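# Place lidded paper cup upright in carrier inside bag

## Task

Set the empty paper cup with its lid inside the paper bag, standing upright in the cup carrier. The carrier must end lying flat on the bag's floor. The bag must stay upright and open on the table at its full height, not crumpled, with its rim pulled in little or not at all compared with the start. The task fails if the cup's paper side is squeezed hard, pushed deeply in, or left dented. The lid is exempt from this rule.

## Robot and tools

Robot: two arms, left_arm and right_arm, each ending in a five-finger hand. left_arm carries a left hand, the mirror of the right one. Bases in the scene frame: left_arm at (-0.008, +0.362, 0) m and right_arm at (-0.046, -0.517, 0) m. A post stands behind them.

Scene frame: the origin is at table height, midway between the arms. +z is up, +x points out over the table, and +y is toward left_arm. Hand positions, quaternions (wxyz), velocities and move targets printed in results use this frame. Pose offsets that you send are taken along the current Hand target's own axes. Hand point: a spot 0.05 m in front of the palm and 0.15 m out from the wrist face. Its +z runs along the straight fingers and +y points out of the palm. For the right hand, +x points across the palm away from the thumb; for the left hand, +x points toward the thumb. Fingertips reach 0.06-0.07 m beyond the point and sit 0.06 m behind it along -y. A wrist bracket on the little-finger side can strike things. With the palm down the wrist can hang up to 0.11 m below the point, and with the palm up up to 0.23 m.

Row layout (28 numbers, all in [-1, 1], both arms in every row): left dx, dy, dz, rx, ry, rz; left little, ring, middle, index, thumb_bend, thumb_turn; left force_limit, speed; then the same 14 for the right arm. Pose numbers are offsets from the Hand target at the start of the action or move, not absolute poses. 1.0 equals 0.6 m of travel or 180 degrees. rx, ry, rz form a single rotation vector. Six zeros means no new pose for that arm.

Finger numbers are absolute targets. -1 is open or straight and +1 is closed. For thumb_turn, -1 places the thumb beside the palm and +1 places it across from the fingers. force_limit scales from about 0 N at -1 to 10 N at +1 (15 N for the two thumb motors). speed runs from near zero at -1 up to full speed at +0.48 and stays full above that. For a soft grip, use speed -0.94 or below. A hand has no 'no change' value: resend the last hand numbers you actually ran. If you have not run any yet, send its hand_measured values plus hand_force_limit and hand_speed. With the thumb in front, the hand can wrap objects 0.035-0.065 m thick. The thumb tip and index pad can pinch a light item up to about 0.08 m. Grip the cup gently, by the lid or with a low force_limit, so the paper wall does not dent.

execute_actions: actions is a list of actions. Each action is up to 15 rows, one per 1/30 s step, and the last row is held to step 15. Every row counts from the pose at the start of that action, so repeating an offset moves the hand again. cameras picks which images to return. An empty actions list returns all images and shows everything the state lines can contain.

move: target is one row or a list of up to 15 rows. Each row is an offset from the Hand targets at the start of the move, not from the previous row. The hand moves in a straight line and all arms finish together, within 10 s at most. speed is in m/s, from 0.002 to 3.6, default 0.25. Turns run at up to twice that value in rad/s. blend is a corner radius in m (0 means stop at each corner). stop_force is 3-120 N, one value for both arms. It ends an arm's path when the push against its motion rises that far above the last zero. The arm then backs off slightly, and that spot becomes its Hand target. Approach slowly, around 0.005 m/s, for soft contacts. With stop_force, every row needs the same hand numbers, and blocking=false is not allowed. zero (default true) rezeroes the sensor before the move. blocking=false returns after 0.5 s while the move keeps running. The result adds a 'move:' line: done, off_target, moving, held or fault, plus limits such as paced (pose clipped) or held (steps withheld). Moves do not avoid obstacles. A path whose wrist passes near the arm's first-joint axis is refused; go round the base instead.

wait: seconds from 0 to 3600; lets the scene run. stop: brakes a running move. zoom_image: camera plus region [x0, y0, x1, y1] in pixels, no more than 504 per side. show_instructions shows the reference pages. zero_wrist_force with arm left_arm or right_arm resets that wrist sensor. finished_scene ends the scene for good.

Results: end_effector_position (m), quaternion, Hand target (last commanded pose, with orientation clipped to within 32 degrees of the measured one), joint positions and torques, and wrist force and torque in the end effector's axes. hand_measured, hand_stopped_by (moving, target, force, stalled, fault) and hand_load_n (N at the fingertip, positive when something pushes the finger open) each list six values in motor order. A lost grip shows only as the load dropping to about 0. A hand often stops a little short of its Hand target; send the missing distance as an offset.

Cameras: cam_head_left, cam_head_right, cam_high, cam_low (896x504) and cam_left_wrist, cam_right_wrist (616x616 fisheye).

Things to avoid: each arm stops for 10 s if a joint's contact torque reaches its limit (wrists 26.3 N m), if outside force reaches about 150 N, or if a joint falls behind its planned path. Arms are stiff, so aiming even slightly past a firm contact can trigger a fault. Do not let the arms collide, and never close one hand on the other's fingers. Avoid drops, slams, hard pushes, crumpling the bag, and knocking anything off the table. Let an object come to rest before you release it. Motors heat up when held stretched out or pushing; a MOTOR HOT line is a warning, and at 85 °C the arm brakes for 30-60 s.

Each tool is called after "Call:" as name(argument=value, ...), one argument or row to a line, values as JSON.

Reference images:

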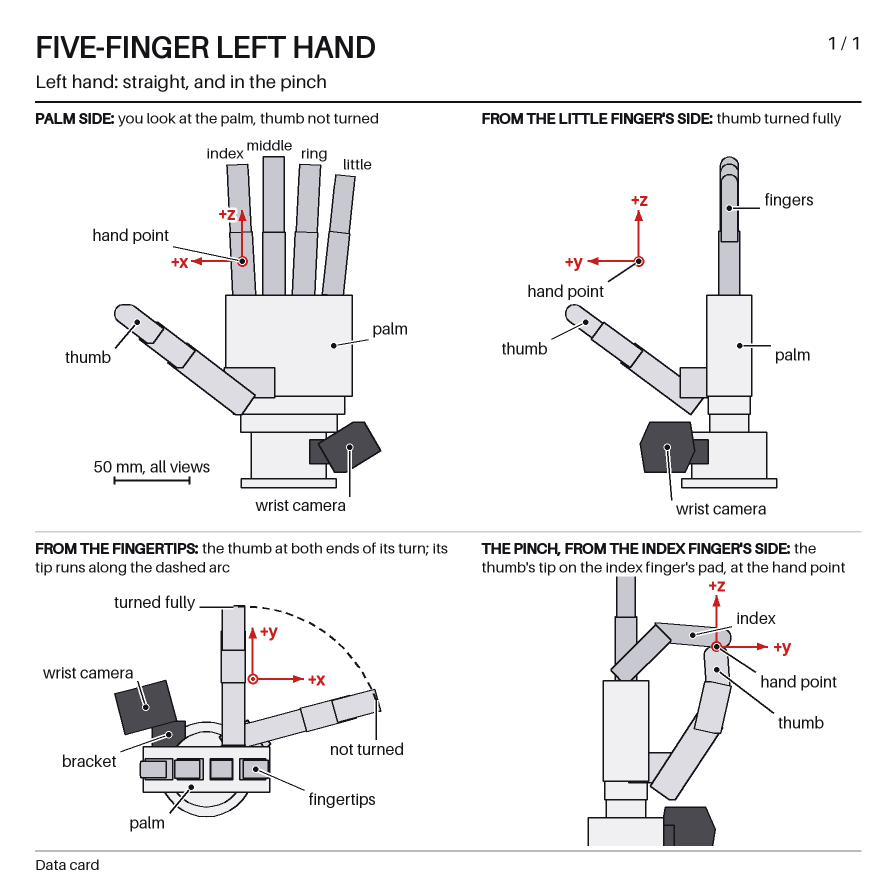

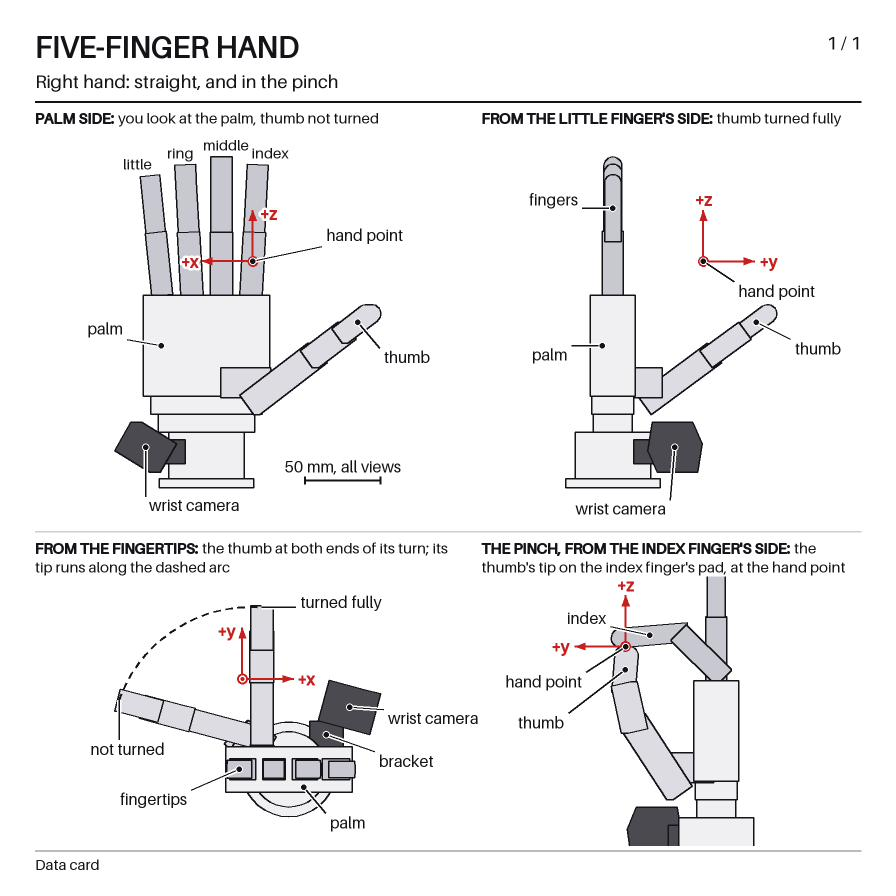

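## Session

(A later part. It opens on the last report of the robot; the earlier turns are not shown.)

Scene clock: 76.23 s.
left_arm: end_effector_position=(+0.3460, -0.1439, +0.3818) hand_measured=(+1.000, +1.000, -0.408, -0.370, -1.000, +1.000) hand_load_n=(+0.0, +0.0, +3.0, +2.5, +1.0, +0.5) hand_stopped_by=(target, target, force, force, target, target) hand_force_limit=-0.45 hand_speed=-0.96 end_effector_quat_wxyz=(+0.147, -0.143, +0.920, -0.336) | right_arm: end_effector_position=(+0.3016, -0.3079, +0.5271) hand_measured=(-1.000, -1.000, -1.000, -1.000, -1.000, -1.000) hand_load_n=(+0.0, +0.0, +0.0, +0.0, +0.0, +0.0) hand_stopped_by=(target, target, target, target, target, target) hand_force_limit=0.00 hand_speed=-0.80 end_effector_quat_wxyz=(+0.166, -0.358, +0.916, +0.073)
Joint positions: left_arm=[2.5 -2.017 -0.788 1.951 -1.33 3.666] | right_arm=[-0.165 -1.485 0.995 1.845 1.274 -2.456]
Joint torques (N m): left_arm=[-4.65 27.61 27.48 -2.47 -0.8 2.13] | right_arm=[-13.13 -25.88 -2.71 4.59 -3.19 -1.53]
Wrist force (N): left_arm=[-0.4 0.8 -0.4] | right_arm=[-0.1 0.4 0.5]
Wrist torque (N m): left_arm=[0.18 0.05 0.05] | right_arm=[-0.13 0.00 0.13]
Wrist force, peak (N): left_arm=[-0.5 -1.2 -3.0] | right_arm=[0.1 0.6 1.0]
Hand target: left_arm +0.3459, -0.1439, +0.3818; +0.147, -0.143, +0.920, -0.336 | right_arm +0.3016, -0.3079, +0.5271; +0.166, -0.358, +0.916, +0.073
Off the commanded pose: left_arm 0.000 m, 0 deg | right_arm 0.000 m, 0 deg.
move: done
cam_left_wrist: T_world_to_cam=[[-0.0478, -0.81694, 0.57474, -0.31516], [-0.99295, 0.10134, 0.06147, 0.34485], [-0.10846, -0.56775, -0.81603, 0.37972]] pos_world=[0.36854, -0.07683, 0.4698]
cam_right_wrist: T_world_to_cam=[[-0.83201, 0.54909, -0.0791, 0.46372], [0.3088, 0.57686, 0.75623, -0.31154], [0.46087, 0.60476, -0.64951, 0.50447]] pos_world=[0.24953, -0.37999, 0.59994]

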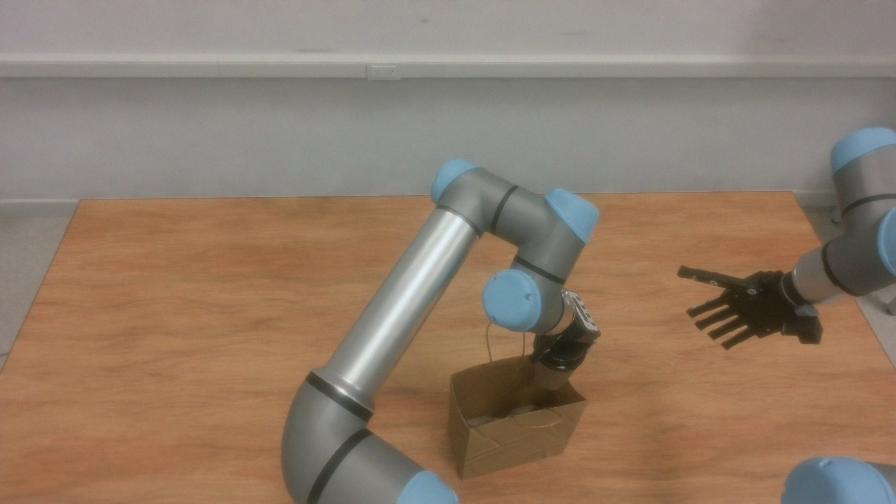

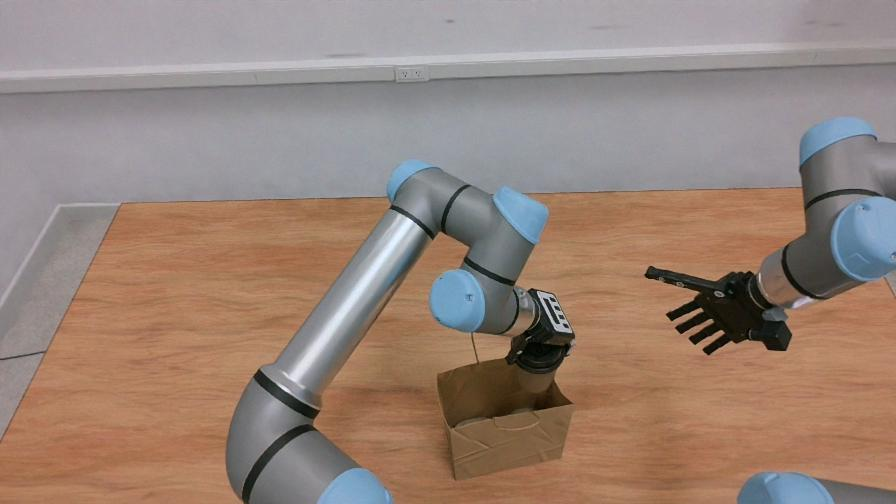

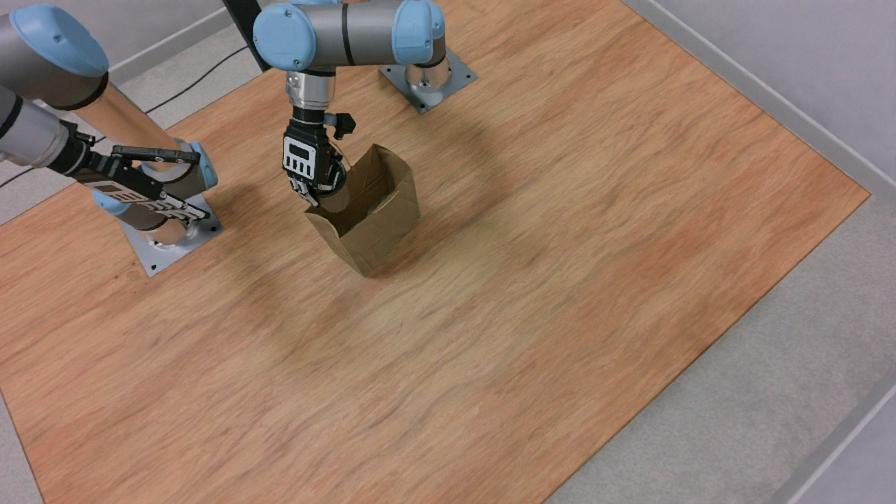

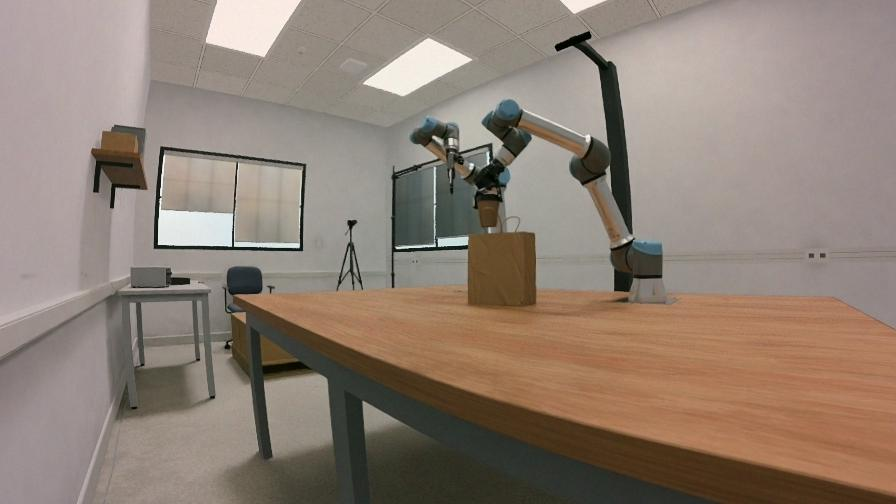

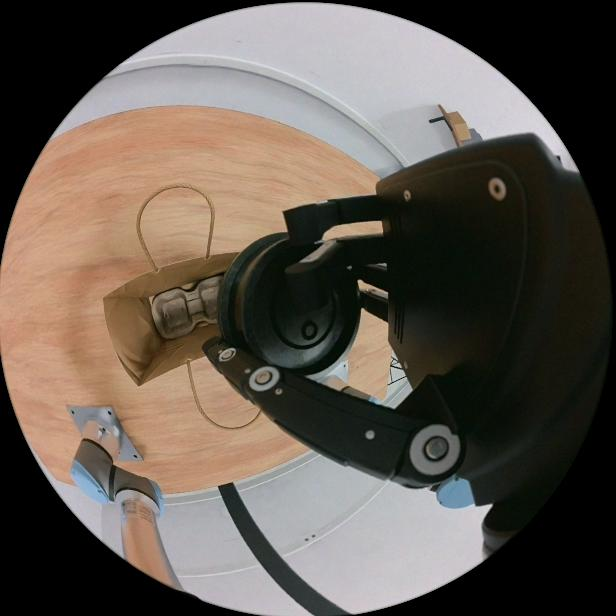

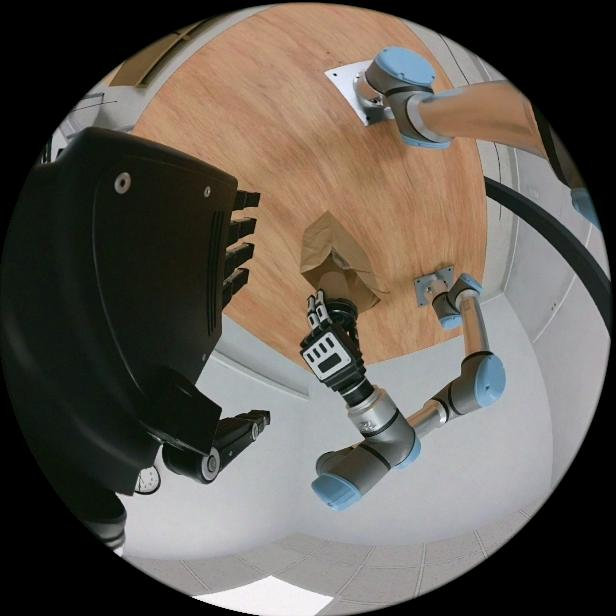

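Call:
move(
  target=[
    [-0.0103,0.0433,-0.0365,0,0,0,1,1,-0.3,-0.3,-1,1,-0.45,-0.96,0,0,0,0,0,0,-1,-1,-1,-1,-1,-1,0,-0.8],
    [0.0395,0.2322,0.1733,0,0,0,1,1,-0.3,-0.3,-1,1,-0.45,-0.96,0,0,0,0,0,0,-1,-1,-1,-1,-1,-1,0,-0.8],
  ],
  speed=0.06,
  blend=[0.01,0],
  cameras=["all"],
)

Call:
zoom_image(
  camera="cam_head_left",
  region=[420, 310, 620, 490],
)

Call:
zoom_image(
  camera="cam_head_right",
  region=[420, 310, 600, 490],
)

Call:
zoom_image(
  camera="cam_high",
  region=[270, 90, 450, 290],
)

Call:
zoom_image(
  camera="cam_right_wrist",
  region=[250, 180, 430, 360],
)

Call:
zoom_image(
  camera="cam_left_wrist",
  region=[50, 150, 330, 430],
)

Call:
zoom_image(
  camera="cam_low",
  region=[440, 150, 600, 320],
)

Scene clock: 83.77 s.
left_arm: end_effector_position=(+0.3393, -0.1101, +0.2099) hand_measured=(+1.000, +1.000, -0.408, -0.370, -1.000, +1.000) hand_load_n=(+0.0, +0.0, +3.0, +3.0, +0.5, +0.5) hand_stopped_by=(target, target, force, force, target, target) hand_force_limit=-0.45 hand_speed=-0.96 end_effector_quat_wxyz=(+0.147, -0.143, +0.920, -0.336) | right_arm: end_effector_position=(+0.3016, -0.3079, +0.5271) hand_measured=(-1.000, -1.000, -1.000, -1.000, -1.000, -1.000) hand_load_n=(+0.0, +0.0, +0.0, +0.0, +0.0, -0.5) hand_stopped_by=(target, target, target, target, target, target) hand_force_limit=0.00 hand_speed=-0.80 end_effector_quat_wxyz=(+0.166, -0.358, +0.916, +0.073)
Joint positions: left_arm=[2.551 -1.894 -1.408 2.438 -1.296 3.706] | right_arm=[-0.165 -1.485 0.995 1.845 1.274 -2.456]
Joint torques (N m): left_arm=[7.21 23.17 11.01 0.94 2.02 -1.53] | right_arm=[-13.02 -25.96 -3.59 4.64 -3.18 -1.46]
Wrist force (N): left_arm=[-0.8 1.1 -0.3] | right_arm=[0.2 0.5 0.7]
Wrist torque (N m): left_arm=[0.21 0.10 -0.18] | right_arm=[-0.14 -0.05 0.14]
Wrist force, peak (N): left_arm=[-0.6 1.5 -0.5] | right_arm=[0.3 0.6 0.9]
Hand target: left_arm +0.3393, -0.1101, +0.2098; +0.147, -0.143, +0.920, -0.336 | right_arm +0.3016, -0.3079, +0.5271; +0.166, -0.358, +0.916, +0.073
Off the commanded pose: left_arm 0.000 m, 0 deg | right_arm 0.000 m, 0 deg.
move: done
cam_left_wrist: T_world_to_cam=[[-0.04781, -0.81698, 0.57468, -0.18904], [-0.99294, 0.1014, 0.06155, 0.34541], [-0.10856, -0.56767, -0.81606, 0.25797]] pos_world=[0.36194, -0.04303, 0.2979]
cam_right_wrist: T_world_to_cam=[[-0.83201, 0.54909, -0.0791, 0.46372], [0.3088, 0.57686, 0.75623, -0.31154], [0.46087, 0.60476, -0.64951, 0.50447]] pos_world=[0.24953, -0.37999, 0.59994]

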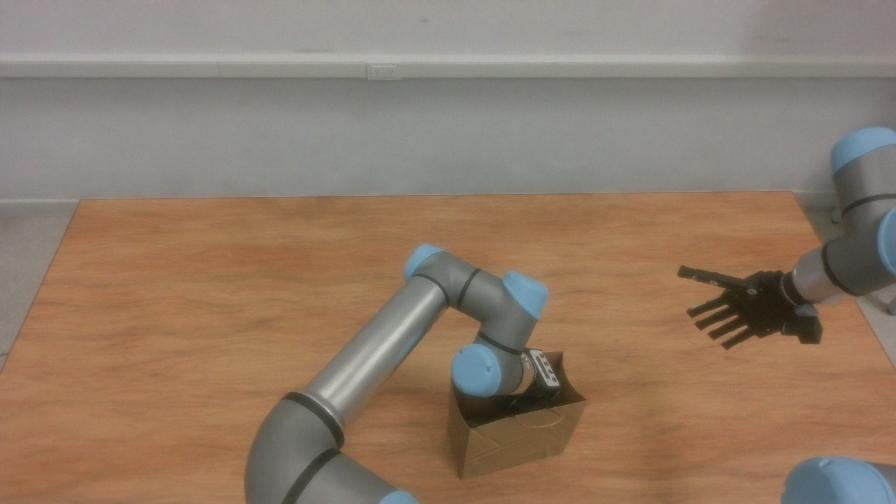

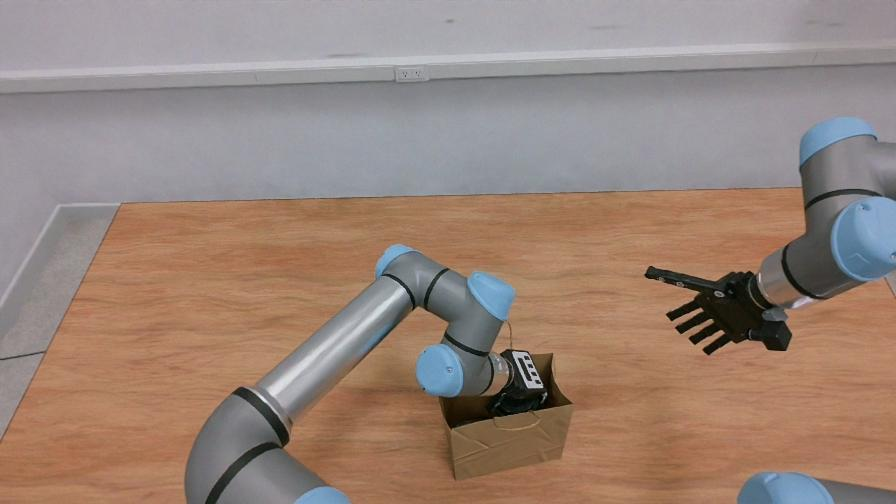

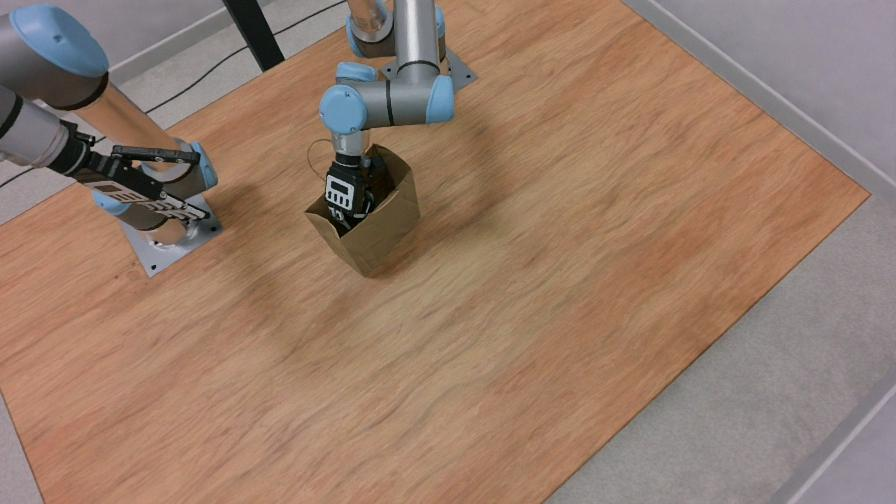

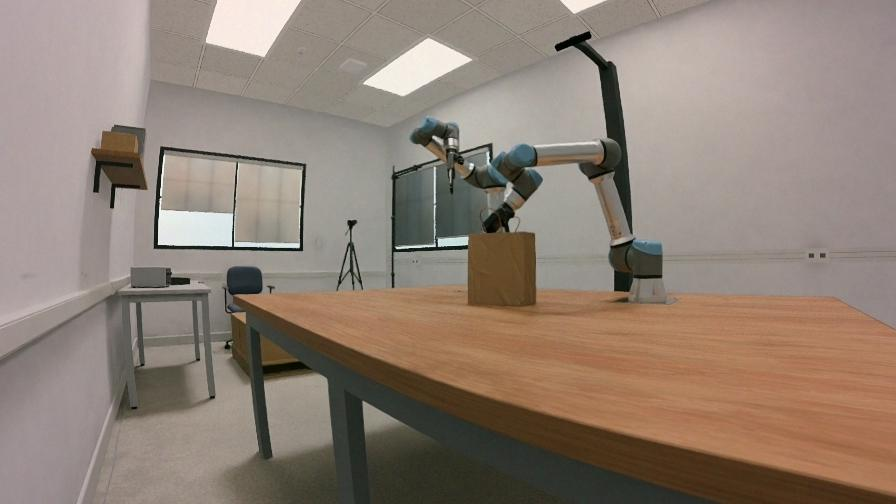

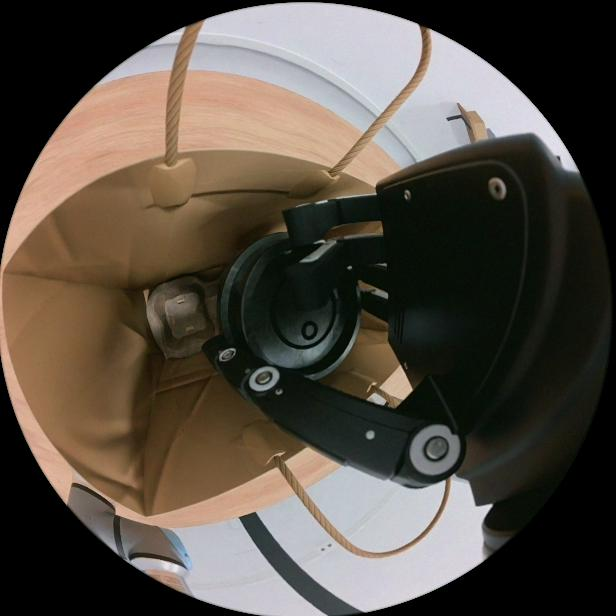

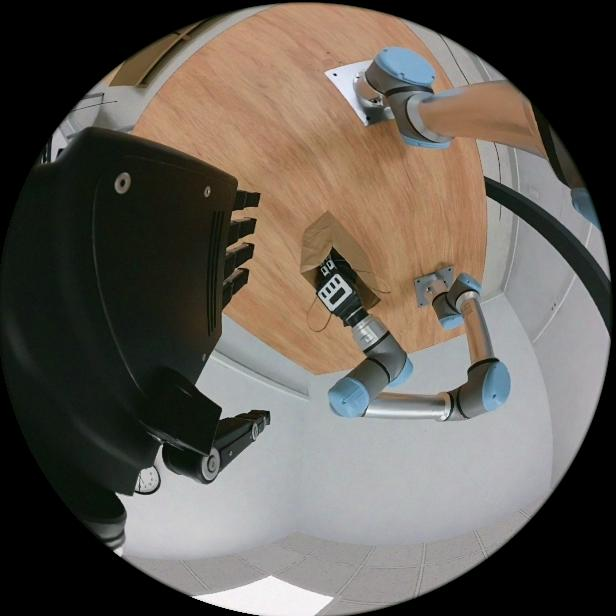

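Scaled by 2.520 from the camera's image (finer frame: 1280x720).

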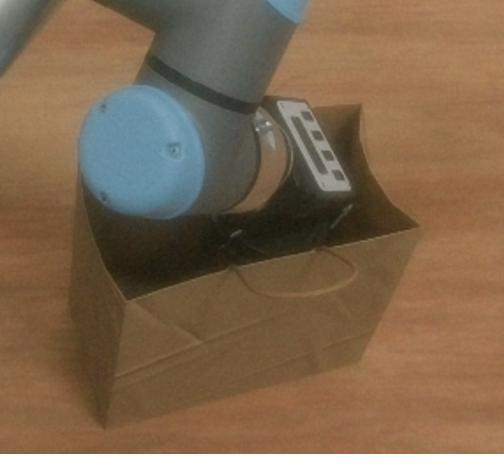

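Scaled by 2.800 from the camera's image (finer frame: 1280x720).

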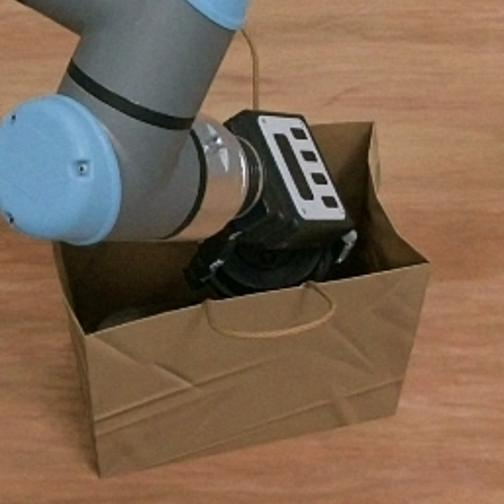

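Scaled by 2.520 from the camera's image (finer frame: 1280x720).

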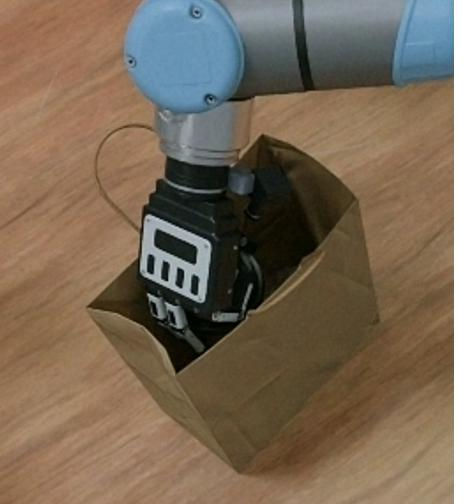

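Scaled by 2.800 from the camera's image (finer frame: 880x880).

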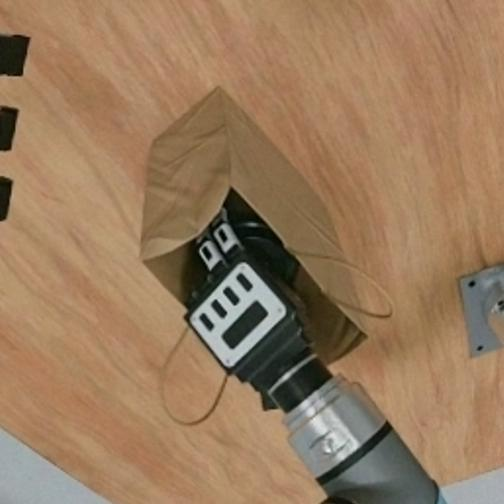

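Scaled by 1.800 from the camera's image (finer frame: 880x880).

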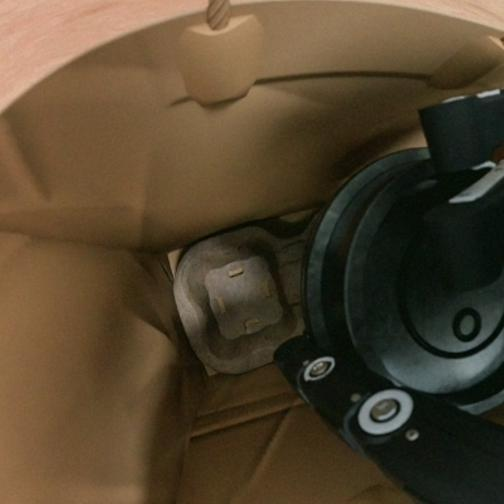

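Scaled by 2.965 from the camera's image (finer frame: 1280x720).

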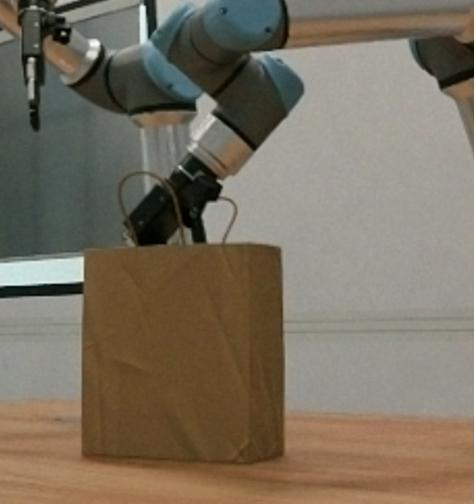

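Call:
move(
  target=[0.0208,0.0122,0.0862,0,0,0,1,1,-0.3,-0.3,-1,1,-0.45,-0.96,0,0,0,0,0,0,-1,-1,-1,-1,-1,-1,0,-0.8],
  speed=0.04,
  cameras=["all"],
)

Call:
zoom_image(
  camera="cam_head_right",
  region=[420, 310, 600, 490],
)

Call:
zoom_image(
  camera="cam_high",
  region=[270, 90, 450, 290],
)

Call:
zoom_image(
  camera="cam_right_wrist",
  region=[250, 180, 430, 360],
)

Call:
zoom_image(
  camera="cam_left_wrist",
  region=[50, 200, 300, 450],
)

Call:
zoom_image(
  camera="cam_low",
  region=[440, 150, 600, 320],
)

Scene clock: 87.57 s.
left_arm: end_effector_position=(+0.3456, -0.1389, +0.1651) hand_measured=(+1.000, +1.000, -0.408, -0.370, -1.000, +1.000) hand_load_n=(+0.0, +0.0, +3.0, +2.5, +0.5, +0.5) hand_stopped_by=(target, target, force, force, target, target) hand_force_limit=-0.45 hand_speed=-0.96 end_effector_quat_wxyz=(+0.147, -0.143, +0.920, -0.336) | right_arm: end_effector_position=(+0.3016, -0.3079, +0.5271) hand_measured=(-1.000, -1.000, -1.000, -1.000, -1.000, -1.000) hand_load_n=(+0.0, +0.0, +0.0, +0.0, +0.0, +0.0) hand_stopped_by=(target, target, target, target, target, target) hand_force_limit=0.00 hand_speed=-0.80 end_effector_quat_wxyz=(+0.166, -0.358, +0.916, +0.073)
Joint positions: left_arm=[2.508 -1.978 -1.405 2.529 -1.325 3.672] | right_arm=[-0.165 -1.485 0.995 1.845 1.274 -2.456]
Joint torques (N m): left_arm=[-7.31 24.1 28.3 0.92 -1.53 -1.42] | right_arm=[-13 -25.27 -3.18 4.69 -3.09 -1.37]
Wrist force (N): left_arm=[-0.1 1.3 -0.7] | right_arm=[0.1 0.4 0.6]
Wrist torque (N m): left_arm=[0.26 -0.02 0.06] | right_arm=[-0.14 -0.03 0.14]
Wrist force, peak (N): left_arm=[-0.1 1.5 -0.6] | right_arm=[0.3 0.6 0.9]
Hand target: left_arm +0.3456, -0.1390, +0.1650; +0.147, -0.143, +0.920, -0.336 | right_arm +0.3016, -0.3079, +0.5271; +0.166, -0.358, +0.916, +0.073
Off the commanded pose: left_arm 0.000 m, 0 deg | right_arm 0.000 m, 0 deg.
move: done
cam_left_wrist: T_world_to_cam=[[-0.04781, -0.81699, 0.57467, -0.18647], [-0.99295, 0.10135, 0.06147, 0.35727], [-0.10846, -0.56768, -0.81607, 0.20561]] pos_world=[0.36814, -0.07183, 0.253]
cam_right_wrist: T_world_to_cam=[[-0.83201, 0.54909, -0.0791, 0.46372], [0.3088, 0.57686, 0.75623, -0.31154], [0.46087, 0.60476, -0.64951, 0.50447]] pos_world=[0.24953, -0.37999, 0.59994]

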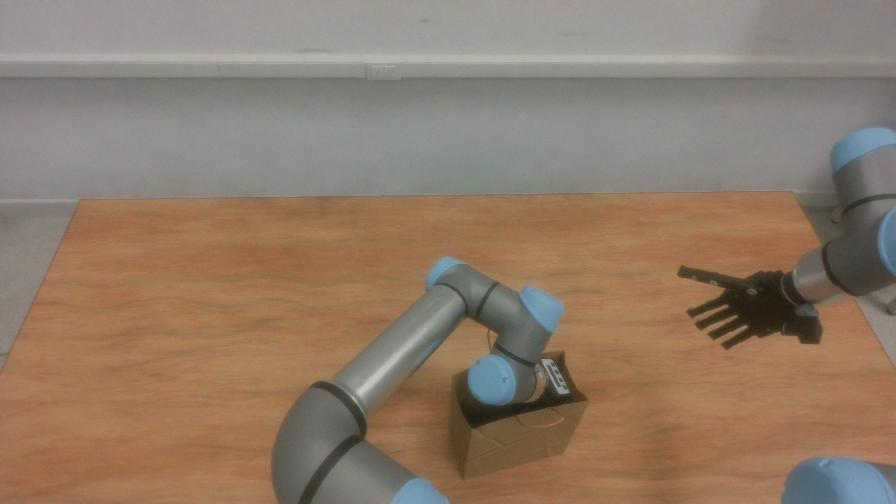

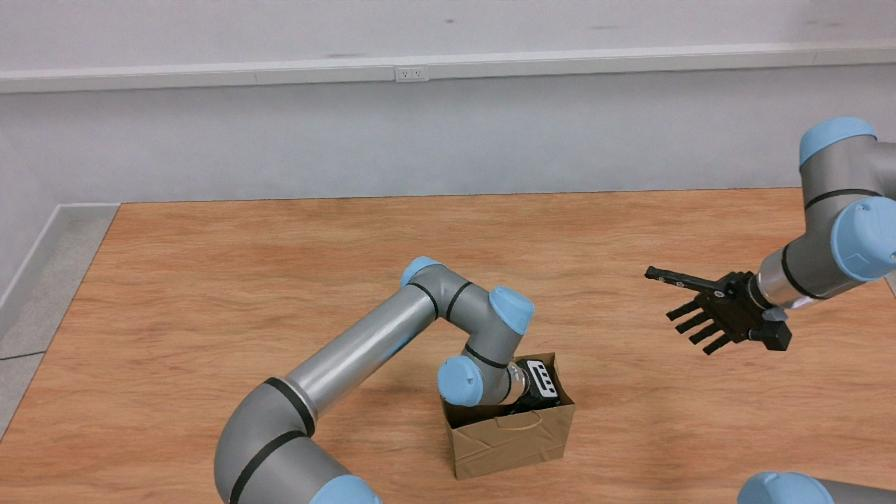

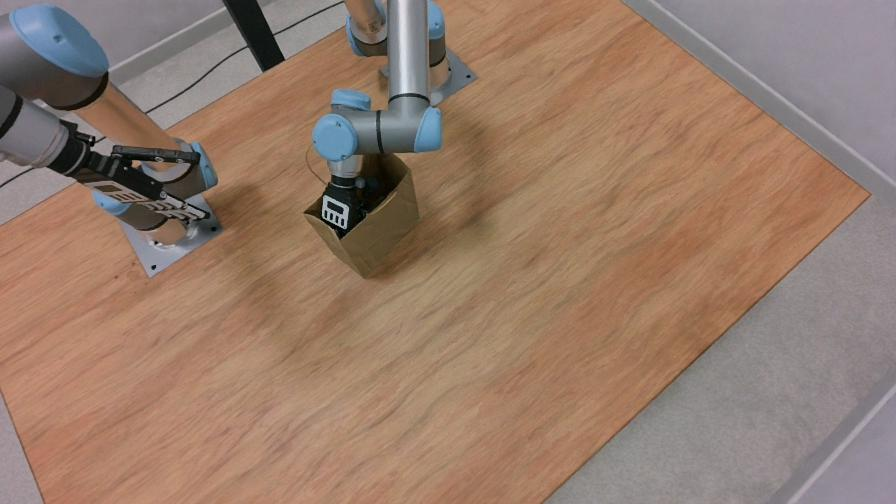

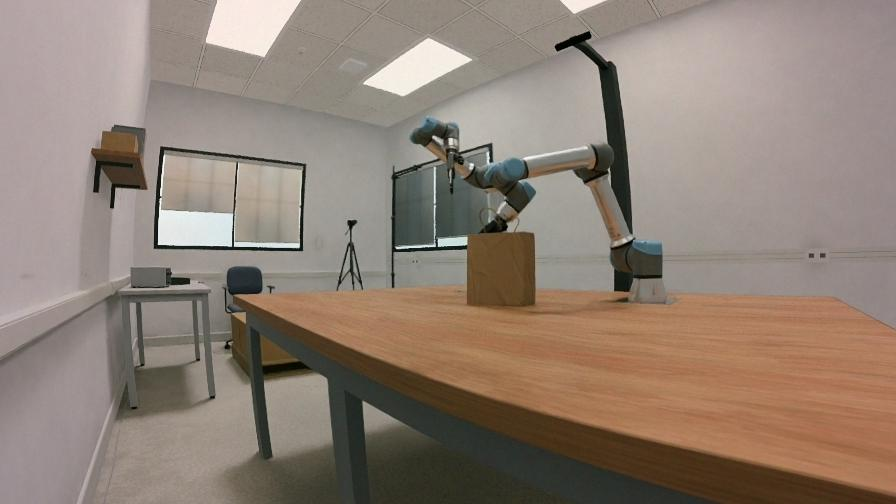

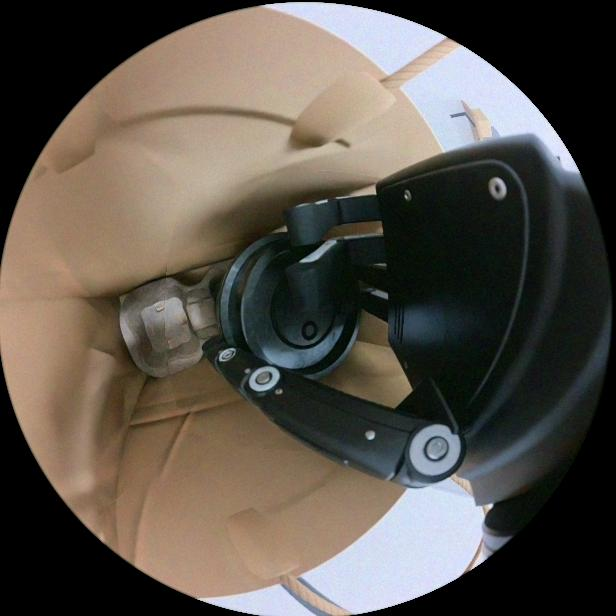

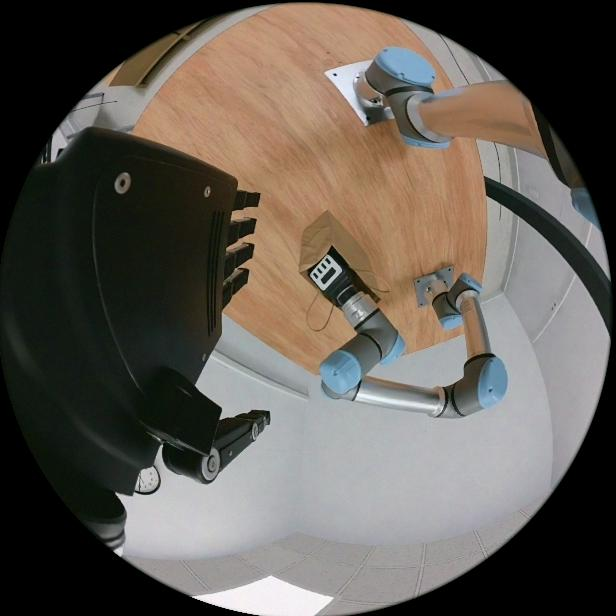

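Scaled by 2.800 from the camera's image (finer frame: 1280x720).

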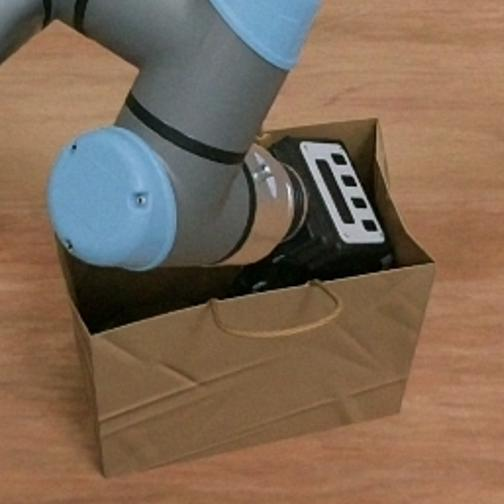

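Scaled by 2.520 from the camera's image (finer frame: 1280x720).

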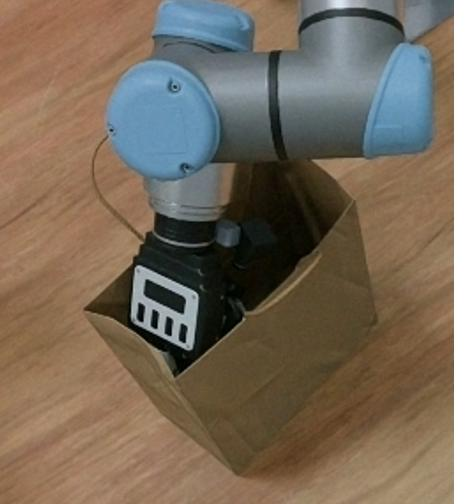

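Scaled by 2.800 from the camera's image (finer frame: 880x880).

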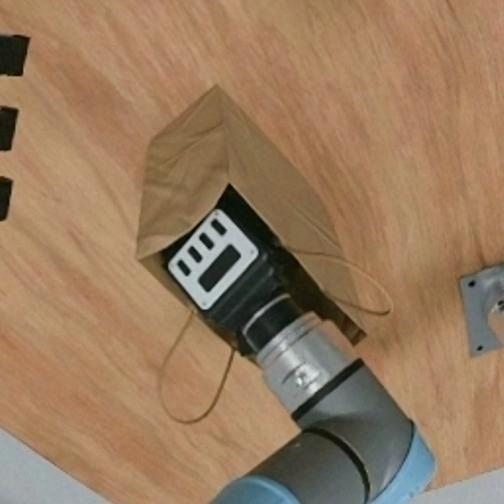

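Scaled by 2.016 from the camera's image (finer frame: 880x880).

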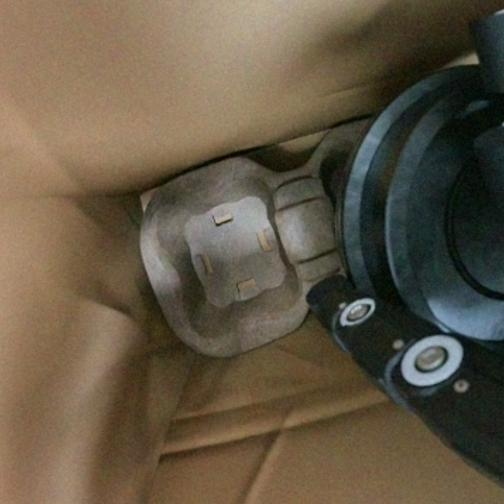

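Scaled by 2.965 from the camera's image (finer frame: 1280x720).

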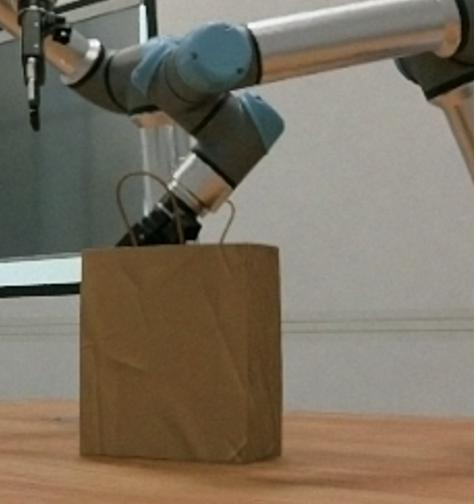

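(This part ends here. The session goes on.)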